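# Strap box lid with two bungees, lift box onto board

## Task

Secure the lid using both bungee cords, one cord over each end of the box, with every cord end hooked onto a knob on each side. Then raise the box and set it on the board. The result has to hold on its own once the robot lets go, and nothing may end up off the table.

## Robot and tools

ROBOT. There are two arms, left_arm and right_arm, each with a two-finger gripper. In the scene frame the origin sits at table height, halfway between the nominal arm bases. +x points out over the table, +z points up, and left_arm is on the +y side. These arm names do not match the left and right sides of the images. Calibrated bases: left_arm at (+0.035, +0.244, 0) m with quat_wxyz (+1.000, 0, 0, +0.019), and right_arm at (+0.030, -0.261, 0) m with quat_wxyz (+1.000, 0, 0, +0.030). For both, up is +z in the base frame. A gripper's fingers point along its own +z and open and close along its y. end_effector_position is the point between the pads, roughly 1 cm short of the fingertips.

FRAMES. Hand positions, orientations, velocities and targets, and the wrist cameras, are reported in each arm's own base frame. The fixed cameras and the table use the scene frame. Every pose offset you command is measured along the current Hand target's own axes. Reported poses can be wrong by a few cm, more when the arm reaches far.

ROW FORMAT (shared by execute_actions and move). A row is always 14 numbers, each in [-1, 1], even when only one arm moves. The first 7 are left_arm: dx, dy, dz, rx, ry, rz, opening. The last 7 are right_arm in the same order. dx..rz are an offset, not a pose: they count from that arm's Hand target as it stood when the action or move began. 1.0 equals 0.6 m or 180 degrees, and rx, ry, rz form one rotation vector. Opening is absolute: +1 is fully open (0.094 m) and -1 is closed. To hold an arm still, send six zeros and repeat its current opening, because a 0 opening is itself a command to half close.

execute_actions(actions, cameras). actions is a list of up to 15 actions. Each action is a table of up to 15 rows, one row per 1/30 s step. If the table is short, its last row is held until all 15 steps are done. Every row counts from the start pose of its action, not from the row before. Each new action starts from the new Hand target, so sending the same offset again moves the arm further. An empty list only returns the state and images. cameras chooses which images come back: omitted, null or ["all"] means all of them, [] means none, and an unknown name makes the call invalid.

move(target, speed, blend, opening_speed, blocking, cameras). target is either one 14-number row or a list of up to 15 rows. Every row is an offset from the same starting Hand targets. The gripper travels in a straight line and turns the shorter way. speed is in m/s, from 0.002 to 2.9, default 0.25, and turning is capped at twice that value in rad/s. You can give one speed or one per target. blend is a corner-rounding radius in m for lists, default 0. opening_speed sets how fast the fingers move on the -1..1 scale per second, at least 0.2; use a value near the minimum for fragile or soft items. All paths take at least 0.5 s and are cut off after 10 s. Paths do not avoid obstacles or the other arm. A fast move lags, drifts off its line and strikes harder. If a path passes close to an arm's own base, the shoulder posture can flip, so route around the base. With blocking=false the call returns after about 0.5 s while the motion goes on. The result adds a 'move:' line giving the outcome (done, off_target, moving, held, fault) and any limits. done means the arm came to rest within 10 mm and 2 degrees of its target. It says nothing about contact. limits=paced means the pose was clipped, and limits=held means a check withheld steps.

wait(seconds 0 to 10, cameras) lets time pass, and any running move continues. stop(cameras) brakes a running move. zoom_image(camera, region [x0,y0,x1,y1] in pixels, at most 504x504) enlarges part of the latest image from cam_high, cam_low, cam_left_wrist or cam_right_wrist; each image is 672x504. finished_scene(scene=1) ends the run for good.

RESULTS. Hand target is the pose you last commanded, after clipping, and the next offsets count from it. The gripper often stops short of it because of friction, weight or contact. Any new command, even all zeros, asks for the target again; if the gap remains, send it as an offset. Orientation commands are clipped to within 40 degrees of the measured orientation at each step. grip_measured uses the opening scale. With nothing held it reads up to about 2.5 mm wide. On a firmly gripped hard part it reads up to about 3 mm narrower than the part. It tracks your command until the force limit is reached, so first touch does not show in it. Full force (about 50 to 64 N per pad) is reached roughly 0.05 below the reading at first touch. To release, command an opening well above grip_measured. Tool commands shows each gripper's current command. Joint velocities marked 'within noise' means the arm is still. Joint torques include gravity, and joints 1 to 3 wrap at ±28 N m. Joint ranges (rad): waist -2.618..3.054, shoulder 0..3.142, elbow 0..3.142 (straight at 2.901), wrist pitch -1.571..1.571, wrist yaw -1.571..1.571, wrist roll -2.094..2.094. Results of action calls also list some per-step positions.

CAUTIONS. An arm blocked by an object keeps pushing until you command it back past the gripper. Pushing hard, holding a load or stretching out heats the motors. A MOTOR HOT line appears at 75 °C, an arm folds and goes idle at 90 °C, and it collapses at 100 °C. Do not let the arms strike or squeeze each other, and never close a gripper on the other arm's fingers, since this can fail the scene. Avoid dropping things, releasing moving parts, slamming and very hard pushes. Anything that leaves the table means failure. Loose objects can get an occasional nudge. The scene continues while you plan, holding your last commands. Check the pose and tilt after each move and correct it, because small moves can fall short or go sideways.

Each tool is called after "Emit:" as name(argument=value, ...) on one line, values as JSON.

## Session

Emit:
execute_actions(actions=[])

Scene clock: 0.00 s.
left_arm: end_effector_position=(+0.3962, -0.0033, +0.0772) grip_measured=+1.000 end_effector_quat_wxyz=(+0.556, +0.002, +0.831, -0.019) | right_arm: end_effector_position=(+0.3744, -0.0479, +0.0846) grip_measured=+1.000 end_effector_quat_wxyz=(+0.560, +0.142, +0.812, -0.087)
Joint positions: left_arm=[0.01 1.587 0.387 0.81 0.043 -0.015 0.094] | right_arm=[0.016 1.511 0.335 0.79 0.319 0.146 0.094]
Joint velocities: within noise
Joint torques (N m): no reading
Heat: left arm: 31 °C; right arm: 30 °C.
Hand target: left_arm +0.3991, -0.0033, +0.0836; +0.564, +0.002, +0.826, -0.019 | right_arm +0.3769, -0.0479, +0.0899; +0.566, +0.143, +0.807, -0.086
Tool commands: left_gripper/opening=+1.0 right_gripper/opening=+1.0

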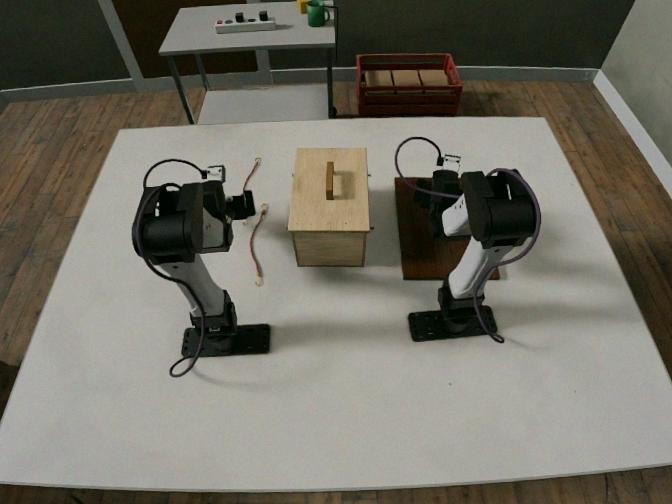

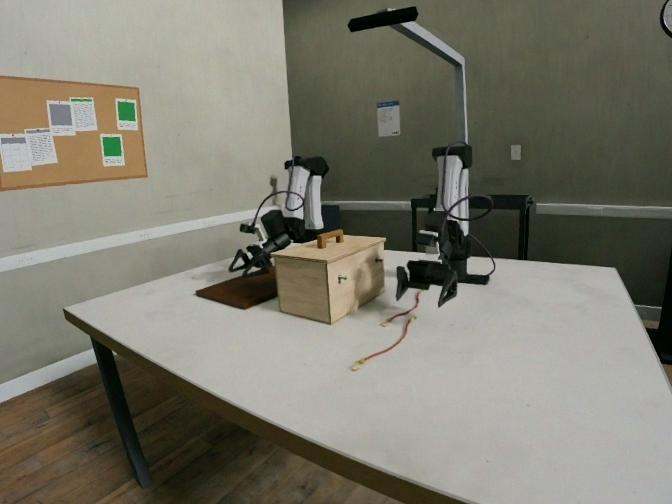

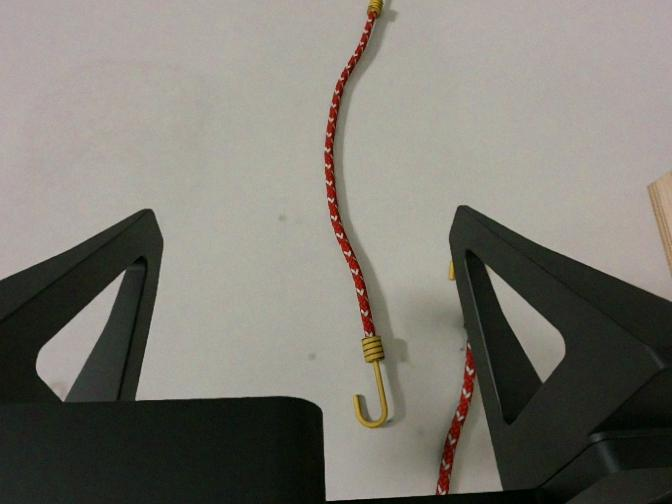

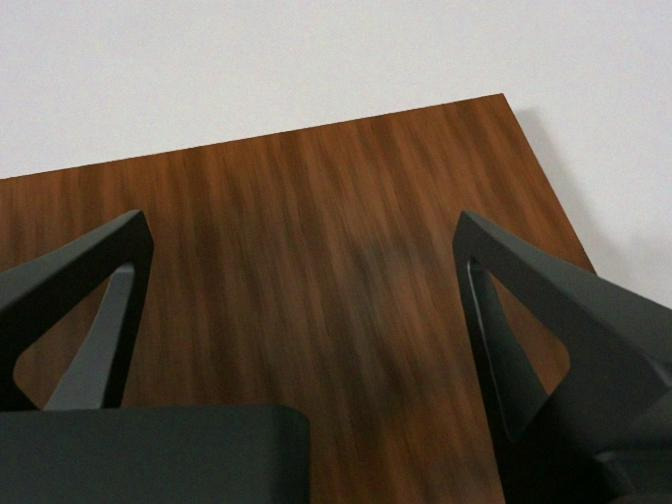

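Emit:
zoom_image(camera="cam_high", region=[220, 120, 420, 300])

Emit:
zoom_image(camera="cam_low", region=[180, 200, 480, 400])

Scaled by 2.520.

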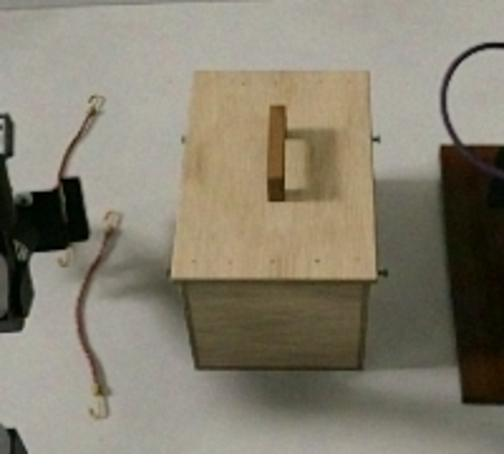

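Scaled by 1.680.

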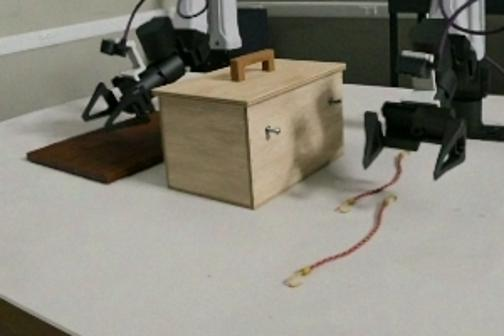

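Emit:
zoom_image(camera="cam_left_wrist", region=[300, 0, 500, 150])

Emit:
zoom_image(camera="cam_left_wrist", region=[300, 300, 500, 450])

Scaled by 2.520.

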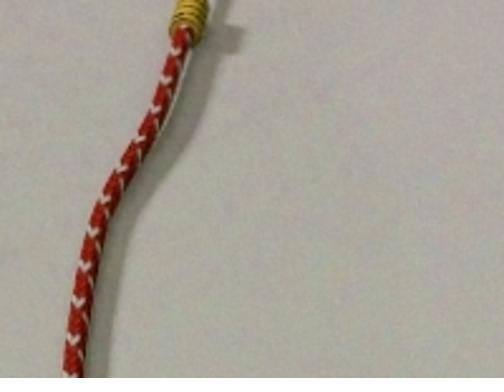

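Scaled by 2.520.

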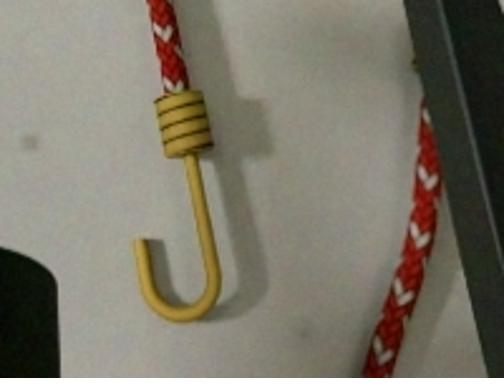

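Emit:
move(target=[-0.1677, 0, -0.332, 0, 0, 0, 1, -0.1837, -0.0665, -0.2788, -0.099, 0.0063, -0.0451, 1], speed=0.3)

Scene clock: 20.50 s.
left_arm: end_effector_position=(+0.2498, +0.0053, +0.2363) grip_measured=+1.000 end_effector_quat_wxyz=(+0.553, -0.004, +0.833, -0.020) | right_arm: end_effector_position=(+0.2492, -0.0498, +0.2365) grip_measured=+1.000 end_effector_quat_wxyz=(+0.557, +0.006, +0.830, +0.007)
Joint positions: left_arm=[0.113 0.502 0.632 -0.53 0.133 0.015 0.094] | right_arm=[-0.512 0.564 0.641 -0.518 -0.476 -0.194 0.094]
Joint velocities: within noise
Joint torques (N m): left_arm=[0.55 1.39 9.95 2.12 0.29 0.15] | right_arm=[-0.35 1.65 10.62 2.2 -0.27 -0.19]
Heat: left arm: 34 °C; right arm: 34 °C.
Hand target: left_arm +0.2502, +0.0053, +0.2496; +0.564, +0.002, +0.826, -0.019 | right_arm +0.2500, -0.0501, +0.2500; +0.566, -0.003, +0.824, +0.002
Off the commanded pose: left_arm 0.013 m, 2 deg | right_arm 0.013 m, 2 deg.
move: off_target (left_arm, right_arm)

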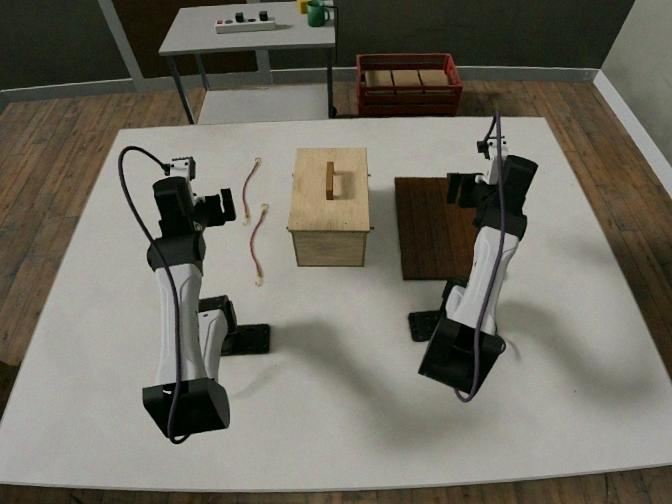

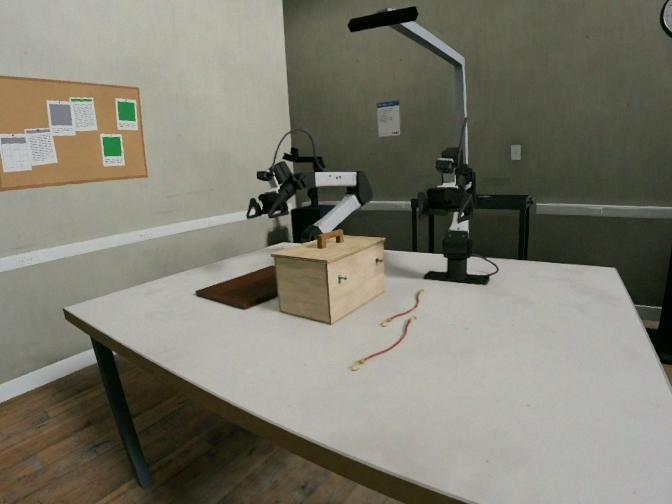

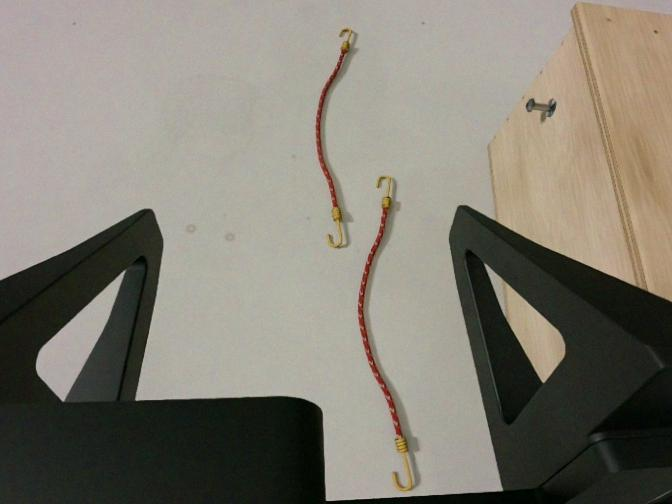

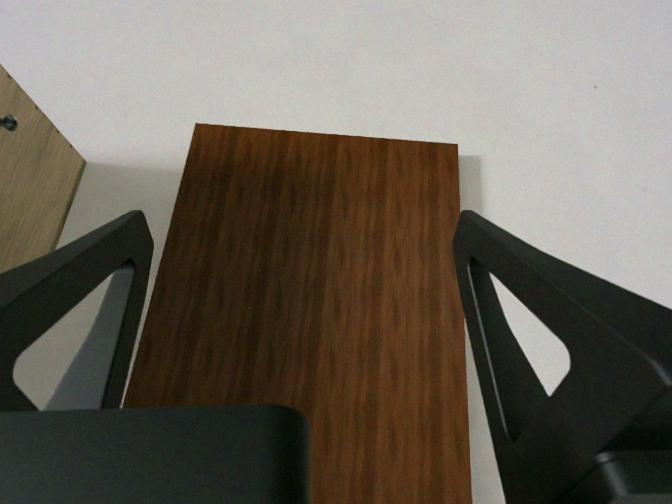

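Emit:
zoom_image(camera="cam_left_wrist", region=[480, 0, 672, 144])

Emit:
zoom_image(camera="cam_low", region=[260, 220, 440, 380])

Emit:
zoom_image(camera="cam_high", region=[230, 130, 390, 290])

Scaled by 2.625.

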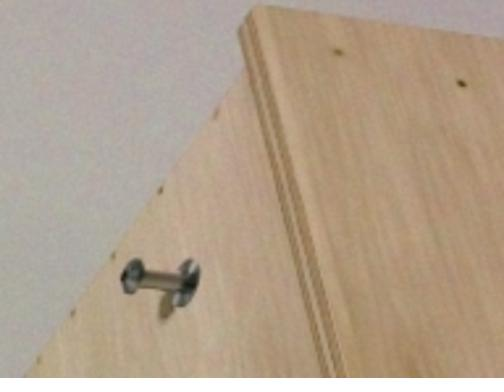

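Scaled by 2.800.

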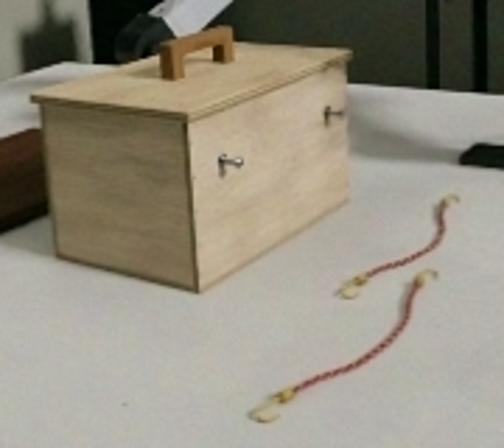

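Scaled by 3.150.

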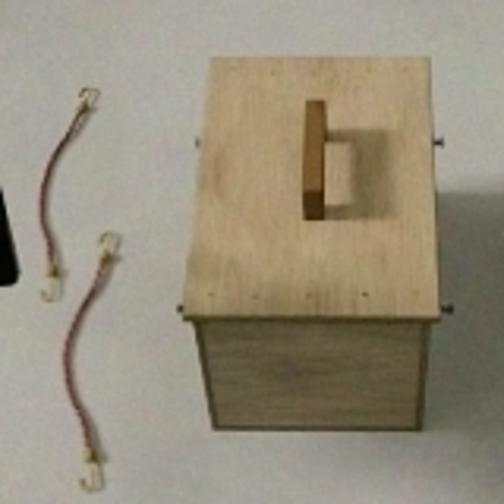

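Emit:
zoom_image(camera="cam_left_wrist", region=[100, 160, 500, 460])

Scaled by 1.260.

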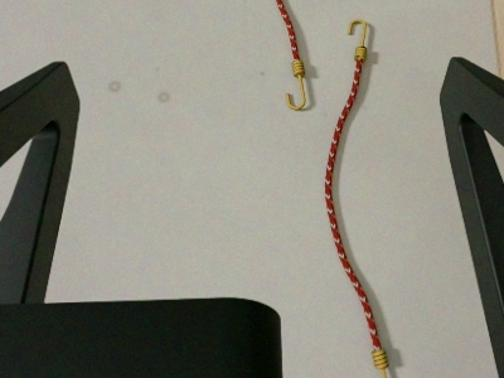

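Emit:
zoom_image(camera="cam_low", region=[230, 120, 330, 220])

Emit:
zoom_image(camera="cam_low", region=[400, 140, 500, 240])

Emit:
zoom_image(camera="cam_high", region=[140, 140, 260, 240])

Scaled by 5.040.

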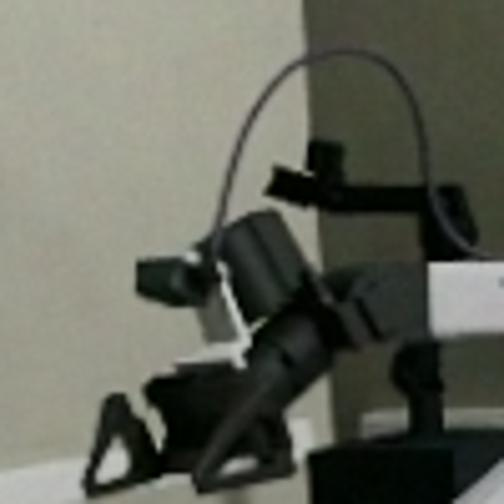

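Scaled by 5.040.

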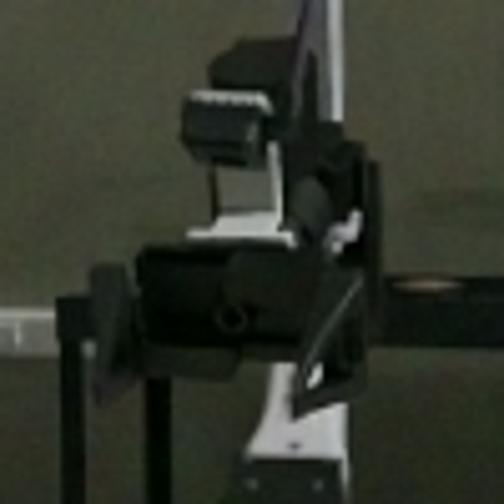

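Scaled by 4.200.

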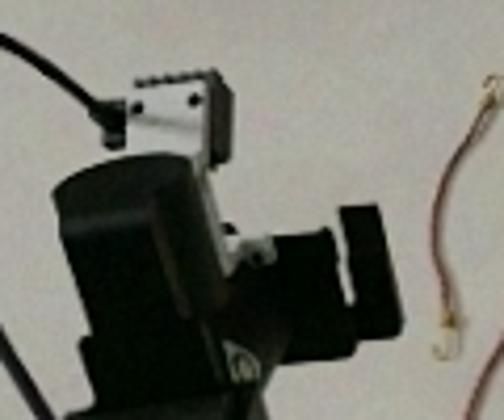

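Emit:
move(target=[0.0092, -0.0647, 0.1193, 0.441, 0.0449, 0.2195, 1, 0.0027, 0.1522, 0.1327, -0.4495, 0.0387, -0.214, 1], speed=0.35)

Scene clock: 85.13 s.
left_arm: end_effector_position=(+0.3101, -0.0366, +0.2152) grip_measured=+1.000 end_effector_quat_wxyz=(+0.393, +0.572, +0.663, -0.283) | right_arm: end_effector_position=(+0.3192, +0.0424, +0.2176) grip_measured=+1.000 end_effector_quat_wxyz=(+0.390, -0.580, +0.653, +0.291)
Joint positions: left_arm=[0.363 1.715 1.493 -1.549 0.997 1.896 0.094] | right_arm=[-0.334 1.762 1.553 -1.571 -1.002 -1.903 0.094]
Joint velocities: within noise
Joint torques (N m): left_arm=[-0.5 -6.04 8.51 -0.25 0.69 0.24] | right_arm=[0.62 -6.04 8.62 -0.21 -0.51 -0.13]
Heat: left arm: 40 °C; right arm: 40 °C.
Hand target: left_arm +0.3140, -0.0361, +0.2196; +0.354, +0.612, +0.612, -0.354 | right_arm +0.3231, +0.0417, +0.2197; +0.354, -0.612, +0.612, +0.354
Off the commanded pose: left_arm 0.006 m, 12 deg | right_arm 0.005 m, 10 deg.
joint sent to its limit (left arm) — joint 4 (wrist pitch), lower limit. The joint targets are off in orientation, not in position.
joint sent to its limit (right arm) — joint 4 (wrist pitch), lower limit. The joint targets are off in orientation, not in position.
move: off_target (left_arm, right_arm)

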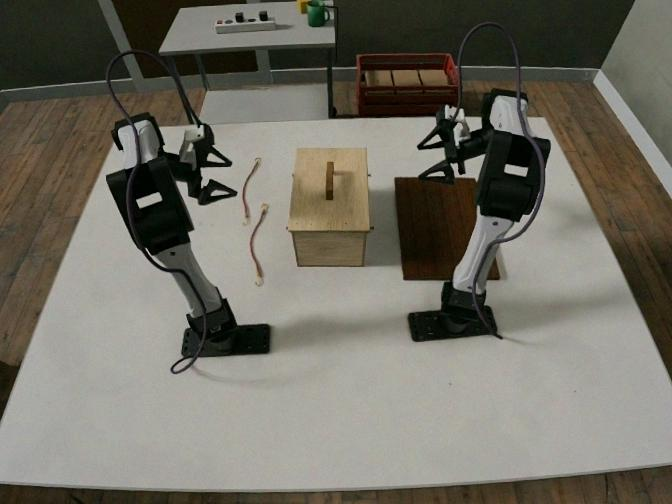

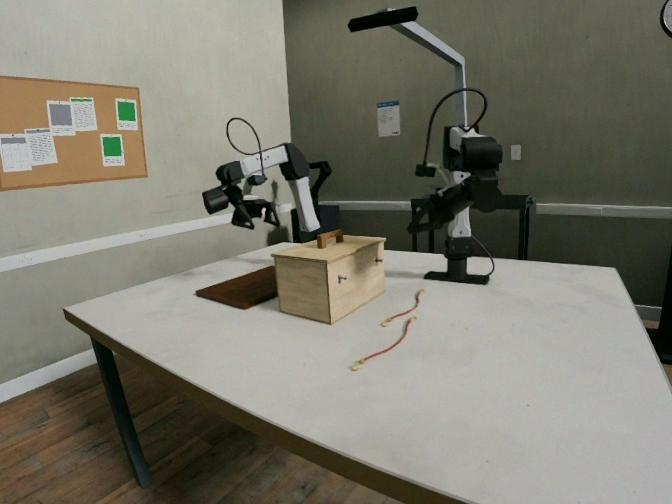

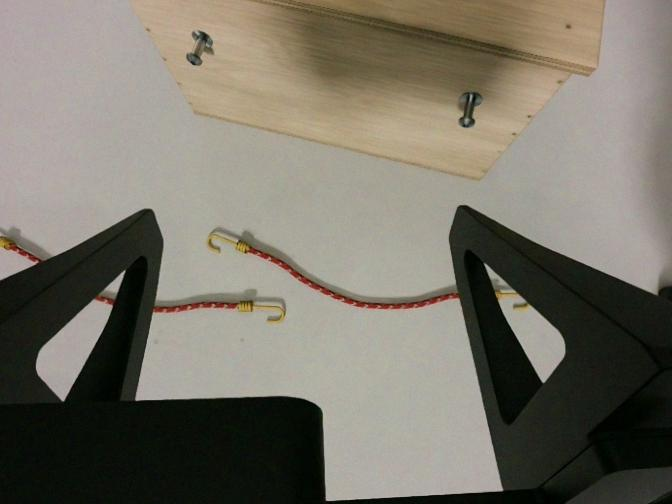

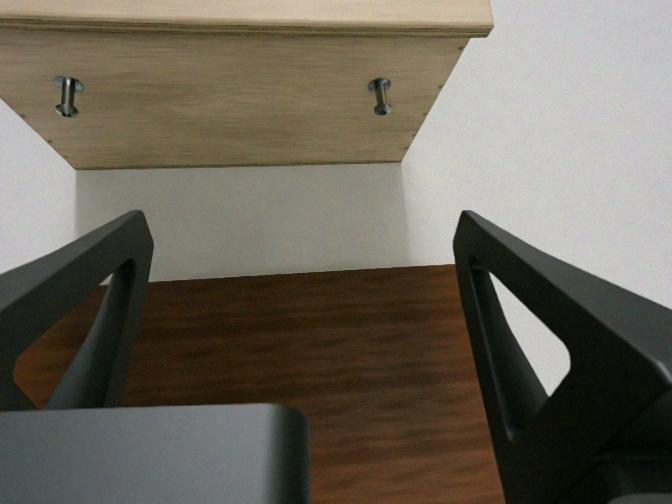

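Emit:
zoom_image(camera="cam_left_wrist", region=[130, 0, 334, 153])

Emit:
zoom_image(camera="cam_left_wrist", region=[400, 40, 604, 193])

Emit:
zoom_image(camera="cam_right_wrist", region=[0, 0, 252, 189])

Emit:
zoom_image(camera="cam_right_wrist", region=[300, 0, 552, 189])

Scaled by 2.471.

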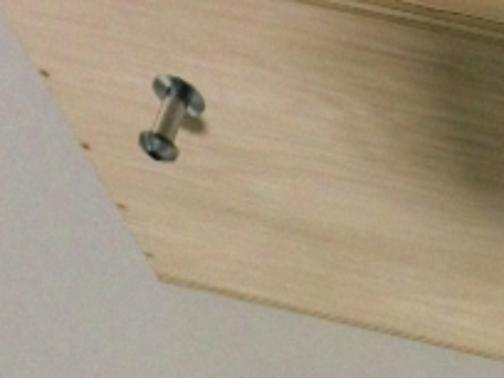

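Scaled by 2.471.

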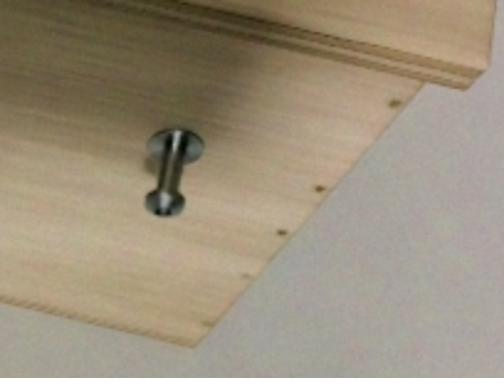

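Scaled by 2.000.

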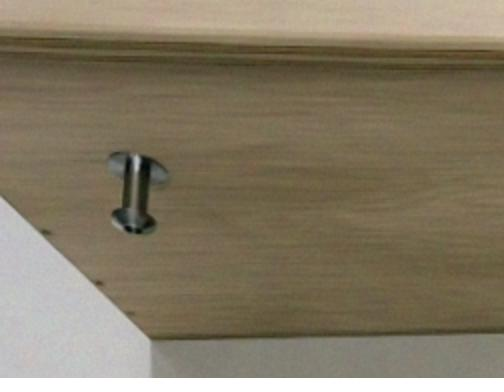

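Scaled by 2.000.

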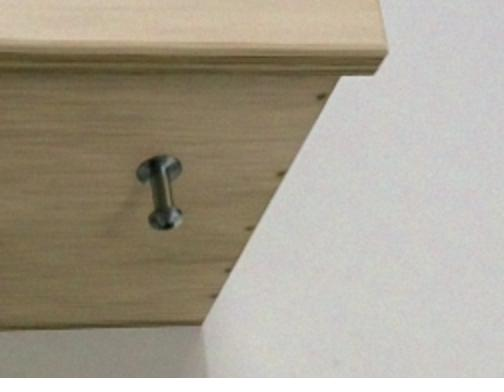

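Emit:
execute_actions(actions=[[[0,0,0,0,0,0,-0.9,0,0,0,0,0,0,0.0]],[[0,0,0,0,0,0,-0.9,0,0,0,0,0,0,0.0]]], cameras=["cam_left_wrist","cam_right_wrist","cam_high"])

Scene clock: 114.30 s.
left_arm: end_effector_position=(+0.3099, -0.0365, +0.2151) grip_measured=-0.897 end_effector_quat_wxyz=(+0.392, +0.572, +0.663, -0.282) | right_arm: end_effector_position=(+0.3191, +0.0424, +0.2175) grip_measured=+0.003 end_effector_quat_wxyz=(+0.390, -0.581, +0.653, +0.291)
Joint positions: left_arm=[0.363 1.715 1.493 -1.549 0.995 1.897 0.005] | right_arm=[-0.334 1.762 1.553 -1.572 -1.002 -1.905 0.047]
Joint velocities: within noise
Joint torques (N m): left_arm=[-0.54 -6.04 8.46 -0.25 0.7 0.23] | right_arm=[0.65 -6.04 8.64 -0.19 -0.49 -0.16]
Heat: left arm: 39 °C; right arm: 40 °C.
Hand target: left_arm +0.3139, -0.0361, +0.2196; +0.354, +0.612, +0.612, -0.354 | right_arm +0.3231, +0.0417, +0.2198; +0.354, -0.612, +0.612, +0.354
Off the commanded pose: left_arm 0.006 m, 12 deg | right_arm 0.005 m, 10 deg.
joint sent to its limit (left arm) — joint 4 (wrist pitch), lower limit. The joint targets are off in orientation, not in position.
joint sent to its limit (right arm) — joint 4 (wrist pitch), lower limit. The joint targets are off in orientation, not in position.
Step readings (end_effector_position of left_arm | right_arm):
0: (+0.3100, -0.0365, +0.2152) | (+0.3191, +0.0424, +0.2175)
1: (+0.3099, -0.0365, +0.2152) | (+0.3191, +0.0424, +0.2175)
2: (+0.3099, -0.0365, +0.2152) | (+0.3191, +0.0424, +0.2175)
4: (+0.3099, -0.0365, +0.2152) | (+0.3191, +0.0424, +0.2175)
8: (+0.3099, -0.0365, +0.2151) | (+0.3191, +0.0424, +0.2175)
15: (+0.3099, -0.0365, +0.2151) | (+0.3191, +0.0424, +0.2175)
16: (+0.3099, -0.0365, +0.2151) | (+0.3191, +0.0424, +0.2175)
17: (+0.3099, -0.0365, +0.2151) | (+0.3191, +0.0424, +0.2175)
19: (+0.3099, -0.0365, +0.2151) | (+0.3191, +0.0424, +0.2175)
23: (+0.3099, -0.0365, +0.2151) | (+0.3191, +0.0424, +0.2175)
30: (+0.3099, -0.0365, +0.2151) | (+0.3191, +0.0424, +0.2175)
Images, in order (width x height): cam_high 672x504, cam_left_wrist 672x504, cam_right_wrist 672x504.

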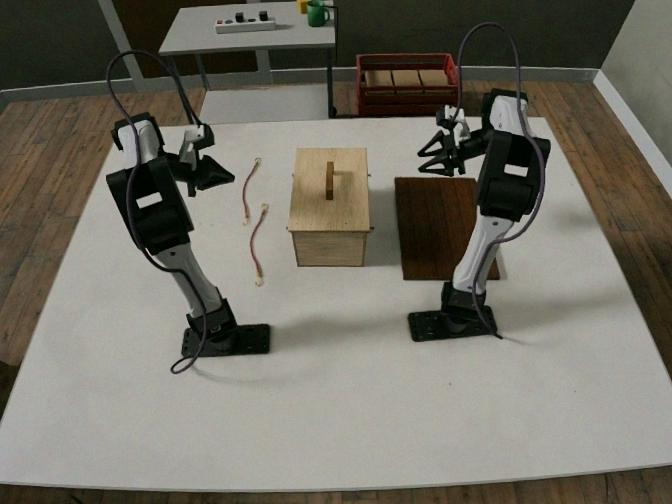

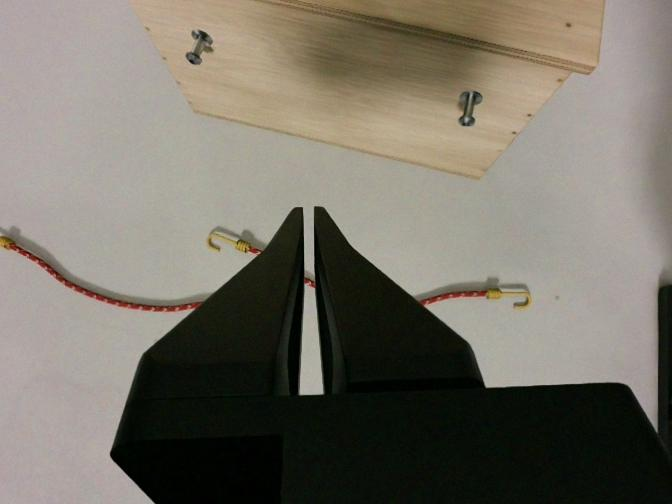

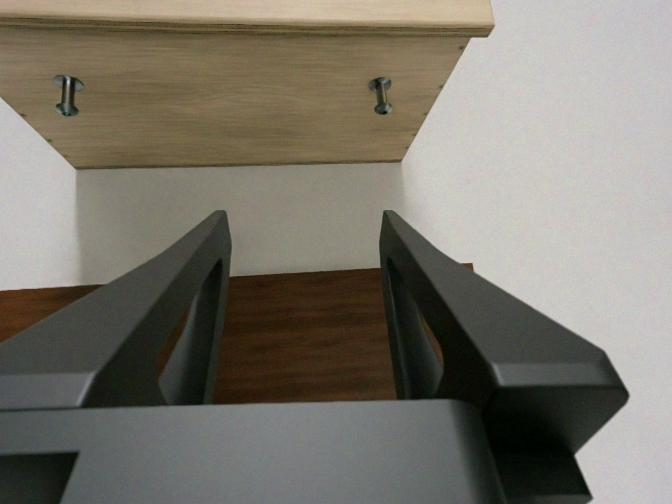

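Emit:
move(target=[0.0828, 0.0768, 0.0553, -0.2599, 0.2599, -0.4493, 1, -0.1893, 0.2418, 0.0606, 0.433, 0.0, 0.2497, 1], speed=0.4)

Scene clock: 151.03 s.
left_arm: end_effector_position=(+0.3552, -0.0396, +0.1559) grip_measured=+0.997 end_effector_quat_wxyz=(-0.006, +0.002, +1.000, -0.006) | right_arm: end_effector_position=(+0.1780, +0.1274, +0.2915) grip_measured=+0.997 end_effector_quat_wxyz=(+0.494, -0.008, +0.869, -0.010)
Joint positions: left_arm=[-0.105 1.923 1.844 -1.503 0.013 -0.101 0.094] | right_arm=[1.341 1.015 1.231 -1.436 0.995 1.131 0.094]
Joint velocities: within noise
Joint torques (N m): left_arm=[-0.49 -8.01 8.81 0.2 0 -0.04] | right_arm=[0.9 -0.21 8.98 0.96 0.5 0.08]
Heat: left arm: 38 °C; right arm: 40 °C.
Hand target: left_arm +0.3600, -0.0400, +0.1601; +0.000, +0.000, +1.000, +0.000 | right_arm +0.1781, +0.1299, +0.3002; +0.500, +0.000, +0.866, +0.001
Off the commanded pose: left_arm 0.006 m, 1 deg | right_arm 0.009 m, 2 deg.
move: done

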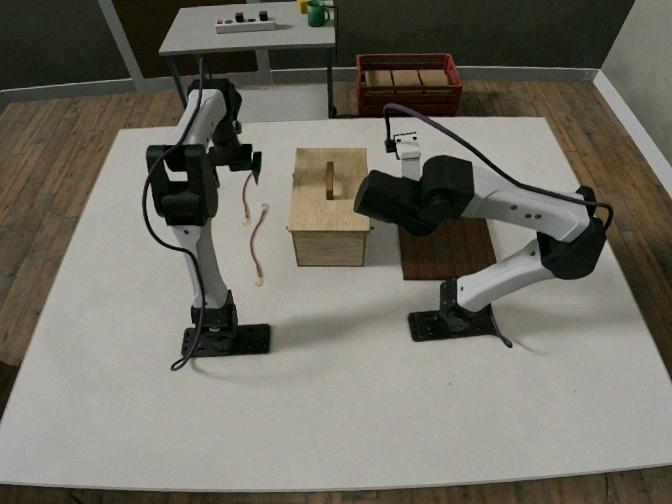

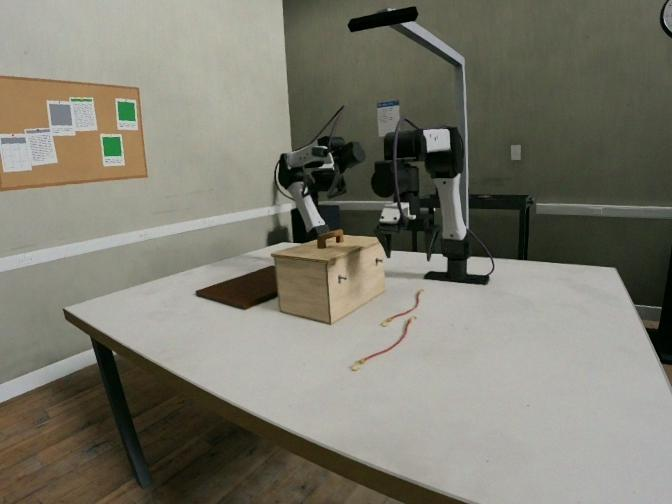

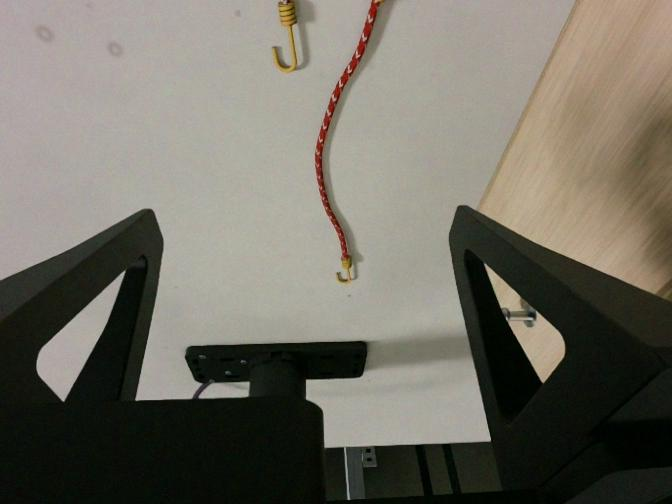

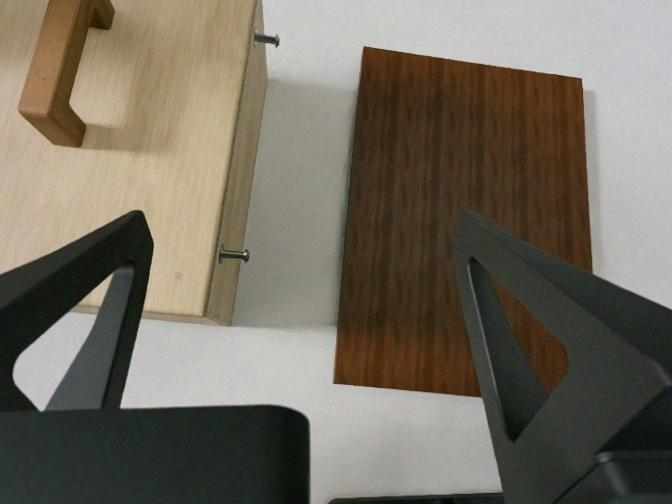

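Emit:
move(target=[0, 0, 0.1667, 0, 0, 0, 1, 0, 0, 0, 0, 0, 0, 1], speed=0.25, cameras=["cam_left_wrist", "cam_low"])

Scene clock: 175.03 s.
left_arm: end_effector_position=(+0.3602, -0.0401, +0.0635) grip_measured=+0.997 end_effector_quat_wxyz=(+0.000, +0.001, +1.000, -0.006) | right_arm: end_effector_position=(+0.1780, +0.1273, +0.2915) grip_measured=+0.997 end_effector_quat_wxyz=(+0.495, -0.007, +0.869, -0.010)
Joint positions: left_arm=[-0.105 1.94 1.498 -1.129 0.013 -0.102 0.094] | right_arm=[1.341 1.015 1.231 -1.437 0.996 1.132 0.094]
Joint velocities: within noise
Joint torques (N m): left_arm=[-0.5 -8.87 5.39 0.49 -0.01 -0.06] | right_arm=[0.92 -0.17 8.98 0.95 0.5 0.09]
Heat: left arm: 40 °C; right arm: 42 °C.
Hand target: left_arm +0.3600, -0.0401, +0.0599; +0.000, +0.000, +1.000, +0.000 | right_arm +0.1781, +0.1300, +0.3002; +0.500, +0.000, +0.866, +0.001
Off the commanded pose: left_arm 0.003 m, 1 deg | right_arm 0.009 m, 2 deg.
move: done
Images, in order (width x height): cam_low 672x504, cam_left_wrist 672x504.

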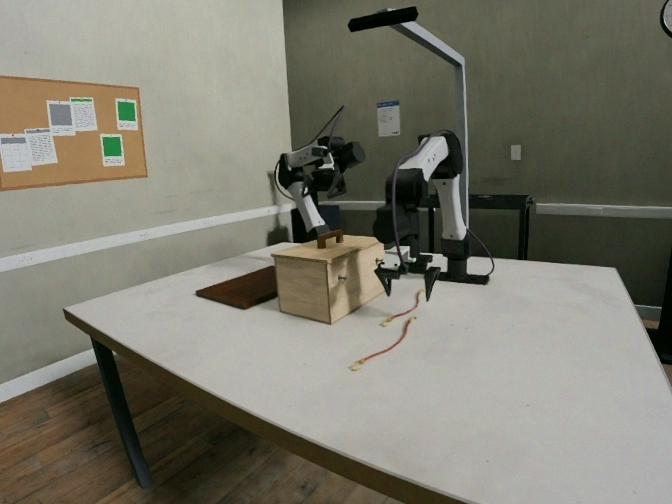

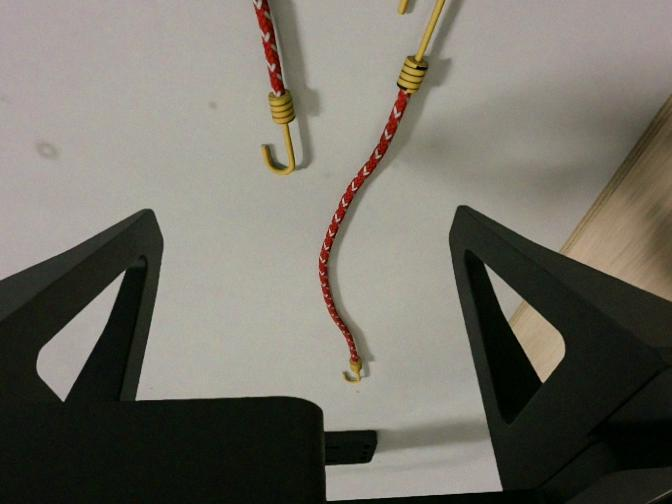

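Emit:
move(target=[-0.0308, 0.014, 0.05, 0, 0, 0, 1, 0, 0, 0, 0, 0, 0, 1], speed=0.2, cameras=["cam_left_wrist", "cam_low"])

Scene clock: 181.70 s.
left_arm: end_effector_position=(+0.3747, -0.0351, +0.0315) grip_measured=+0.997 end_effector_quat_wxyz=(-0.005, -0.003, +1.000, -0.005) | right_arm: end_effector_position=(+0.1780, +0.1272, +0.2915) grip_measured=+0.997 end_effector_quat_wxyz=(+0.495, -0.007, +0.869, -0.010)
Joint positions: left_arm=[-0.088 2.031 1.498 -1.048 0.012 -0.093 0.094] | right_arm=[1.341 1.015 1.231 -1.437 0.996 1.133 0.094]
Joint velocities: within noise
Joint torques (N m): left_arm=[0.36 -9.25 6.31 0.49 -0.01 0.16] | right_arm=[0.91 -0.18 8.98 0.95 0.51 0.08]
Heat: left arm: 41 °C; right arm: 42 °C.
Hand target: left_arm +0.3784, -0.0316, +0.0299; +0.000, +0.000, +1.000, +0.000 | right_arm +0.1781, +0.1299, +0.3002; +0.500, +0.000, +0.866, +0.000
Off the commanded pose: left_arm 0.005 m, 1 deg | right_arm 0.009 m, 2 deg.
move: done
Images, in order (width x height): cam_low 672x504, cam_left_wrist 672x504.

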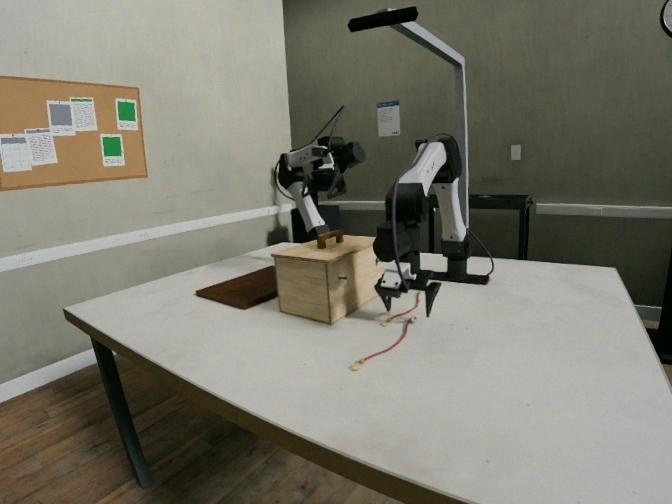

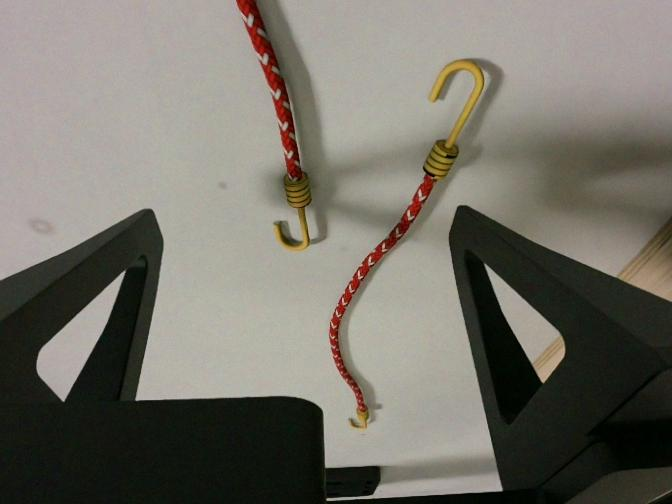

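Emit:
move(target=[-0.005, 0.003, 0.025, 0, 0, 0, 0.0, 0, 0, 0, 0, 0, 0, 1], speed=0.1, cameras=["cam_left_wrist", "cam_low"])

Scene clock: 184.60 s.
left_arm: end_effector_position=(+0.3829, -0.0347, +0.0220) grip_measured=+0.003 end_effector_quat_wxyz=(+0.004, -0.001, +1.000, -0.006) | right_arm: end_effector_position=(+0.1780, +0.1272, +0.2915) grip_measured=+0.997 end_effector_quat_wxyz=(+0.495, -0.007, +0.869, -0.010)
Joint positions: left_arm=[-0.085 2.054 1.493 -1 0.012 -0.087 0.047] | right_arm=[1.341 1.015 1.231 -1.437 0.996 1.133 0.094]
Joint velocities: within noise
Joint torques (N m): left_arm=[0.54 -9.01 5.09 0.48 0 0.16] | right_arm=[0.91 -0.18 8.99 0.95 0.51 0.08]
Heat: left arm: 41 °C; right arm: 42 °C.
Hand target: left_arm +0.3814, -0.0298, +0.0150; +0.000, +0.000, +1.000, +0.000 | right_arm +0.1781, +0.1299, +0.3002; +0.500, +0.000, +0.866, +0.000
Off the commanded pose: left_arm 0.009 m, 1 deg | right_arm 0.009 m, 2 deg.
move: done
Images, in order (width x height): cam_low 672x504, cam_left_wrist 672x504.

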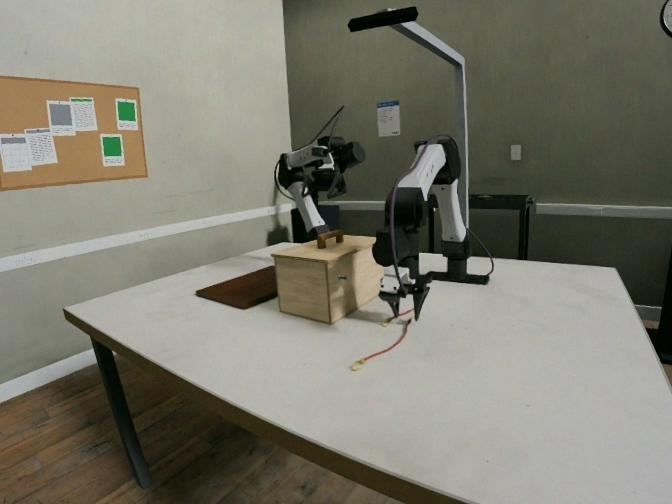

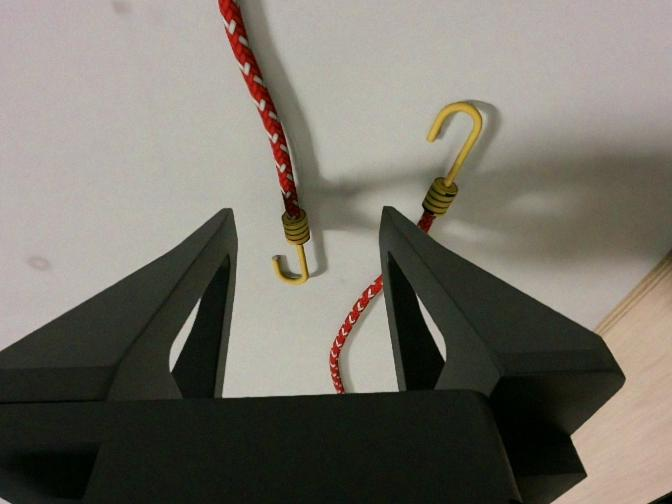

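Emit:
move(target=[0, 0.0075, 0.0167, 0, 0, 0, 0.0, 0, 0, 0, 0, 0, 0, 1], speed=0.05, cameras=["cam_left_wrist"])

Scene clock: 187.97 s.
left_arm: end_effector_position=(+0.3830, -0.0298, +0.0119) grip_measured=+0.003 end_effector_quat_wxyz=(+0.004, -0.002, +1.000, -0.006) | right_arm: end_effector_position=(+0.1780, +0.1272, +0.2915) grip_measured=+0.997 end_effector_quat_wxyz=(+0.495, -0.007, +0.869, -0.010)
Joint positions: left_arm=[-0.072 2.066 1.47 -0.965 0.012 -0.076 0.047] | right_arm=[1.341 1.015 1.231 -1.437 0.996 1.133 0.094]
Joint velocities: within noise
Joint torques (N m): left_arm=[0.49 -9.05 5.04 0.49 0 0.13] | right_arm=[0.92 -0.17 8.98 0.95 0.5 0.08]
Heat: left arm: 40 °C; right arm: 42 °C.
Hand target: left_arm +0.3815, -0.0253, +0.0050; +0.000, +0.000, +1.000, +0.000 | right_arm +0.1781, +0.1299, +0.3002; +0.500, +0.000, +0.866, +0.000
Off the commanded pose: left_arm 0.008 m, 1 deg | right_arm 0.009 m, 2 deg.
move: done
Images, in order (width x height): cam_left_wrist 672x504.

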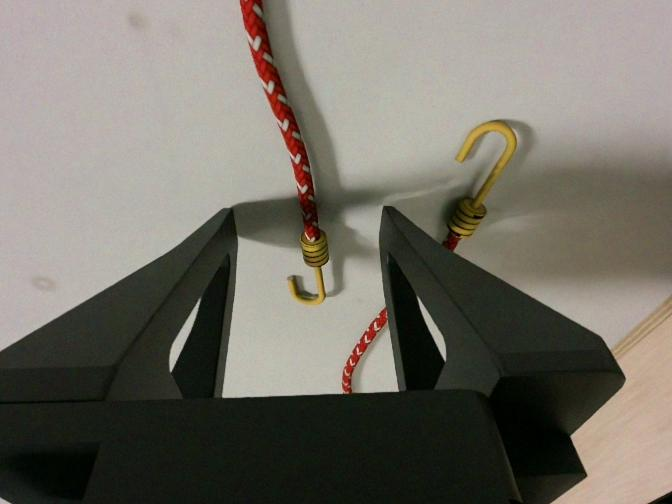

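Emit:
zoom_image(camera="cam_left_wrist", region=[200, 180, 440, 360])

Scaled by 2.100.

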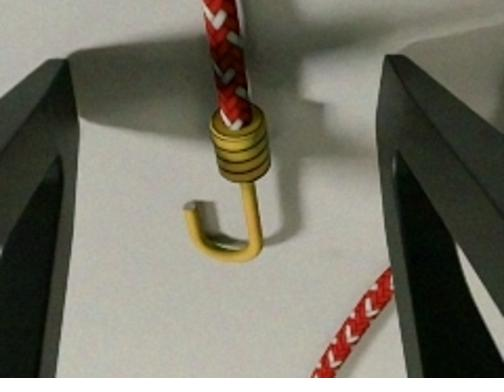

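Emit:
move(target=[0, 0, 0.0025, 0, 0, 0, -0.95, 0, 0, 0, 0, 0, 0, 1], speed=0.05, opening_speed=1.0, cameras=["cam_left_wrist"])

Scene clock: 191.20 s.
left_arm: end_effector_position=(+0.3844, -0.0299, +0.0119) grip_measured=-0.861 end_effector_quat_wxyz=(+0.007, -0.001, +1.000, -0.006) | right_arm: end_effector_position=(+0.1780, +0.1272, +0.2915) grip_measured=+0.997 end_effector_quat_wxyz=(+0.495, -0.007, +0.869, -0.010)
Joint positions: left_arm=[-0.072 2.066 1.47 -0.959 0.012 -0.075 0.007] | right_arm=[1.341 1.015 1.231 -1.437 0.996 1.133 0.094]
Joint velocities: within noise
Joint torques (N m): left_arm=[0.5 -8.91 4.81 0.5 0 0.15] | right_arm=[0.91 -0.18 8.98 0.95 0.51 0.08]
Heat: left arm: 40 °C; right arm: 42 °C.
Hand target: left_arm +0.3816, -0.0253, +0.0035; +0.000, +0.000, +1.000, +0.000 | right_arm +0.1781, +0.1299, +0.3002; +0.500, +0.000, +0.866, +0.000
Off the commanded pose: left_arm 0.010 m, 1 deg | right_arm 0.009 m, 2 deg.
move: done
Images, in order (width x height): cam_left_wrist 672x504.

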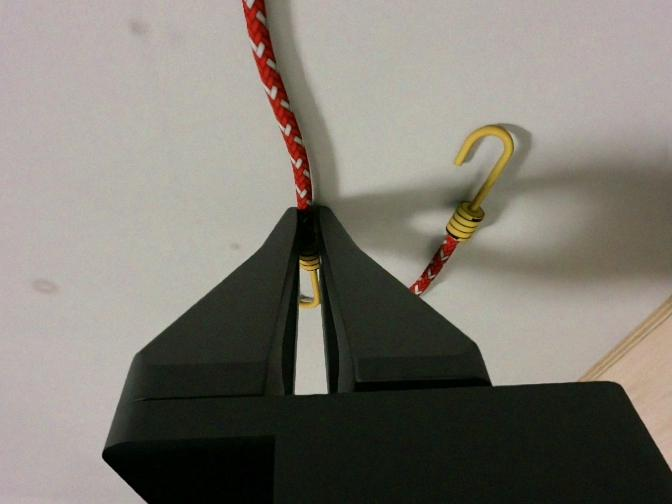

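Emit:
move(target=[0, 0, -0.2, 0, 0, 0, -0.95, 0, 0, 0, 0, 0, 0, 1], speed=0.15)

Scene clock: 193.40 s.
left_arm: end_effector_position=(+0.3761, -0.0293, +0.1062) grip_measured=-0.862 end_effector_quat_wxyz=(-0.024, -0.002, +1.000, -0.004) | right_arm: end_effector_position=(+0.1780, +0.1272, +0.2915) grip_measured=+0.997 end_effector_quat_wxyz=(+0.495, -0.007, +0.869, -0.010)
Joint positions: left_arm=[-0.072 2.028 1.793 -1.383 0.012 -0.075 0.006] | right_arm=[1.341 1.015 1.231 -1.437 0.996 1.133 0.094]
Joint velocities: within noise
Joint torques (N m): left_arm=[0.49 -12.03 8.72 0.09 -0.01 0.14] | right_arm=[0.92 -0.2 8.98 0.95 0.51 0.08]
Heat: left arm: 41 °C; right arm: 42 °C.
Hand target: left_arm +0.3814, -0.0252, +0.1234; +0.000, +0.000, +1.000, +0.000 | right_arm +0.1781, +0.1299, +0.3002; +0.500, +0.000, +0.866, +0.000
Off the commanded pose: left_arm 0.019 m, 3 deg | right_arm 0.009 m, 2 deg.
move: off_target (left_arm)

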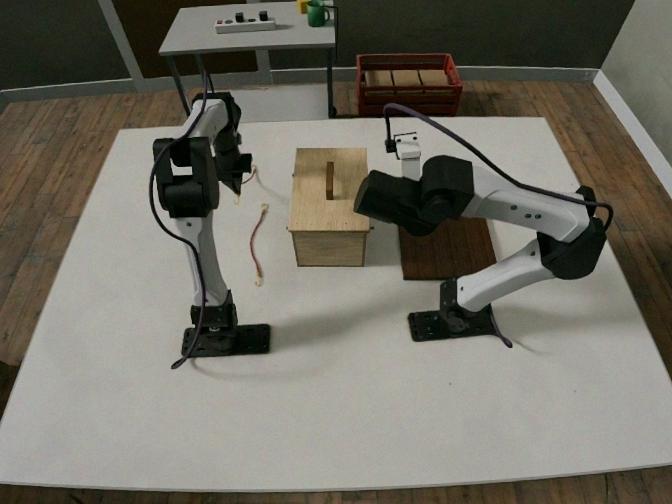

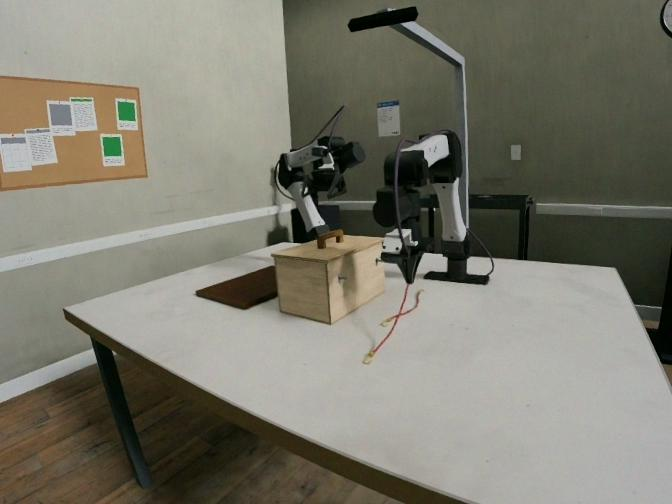

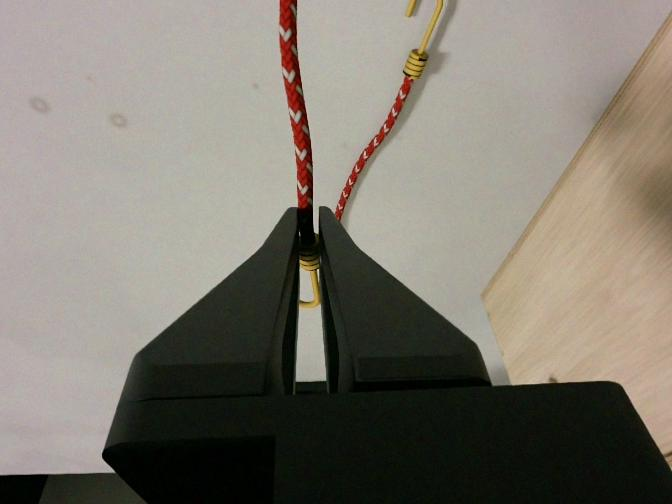

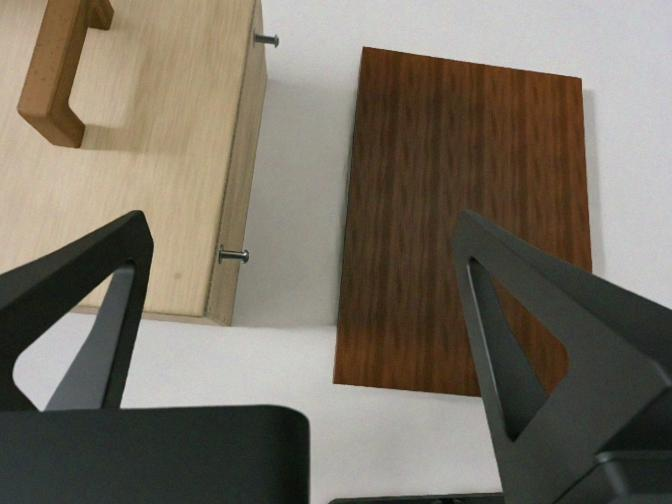

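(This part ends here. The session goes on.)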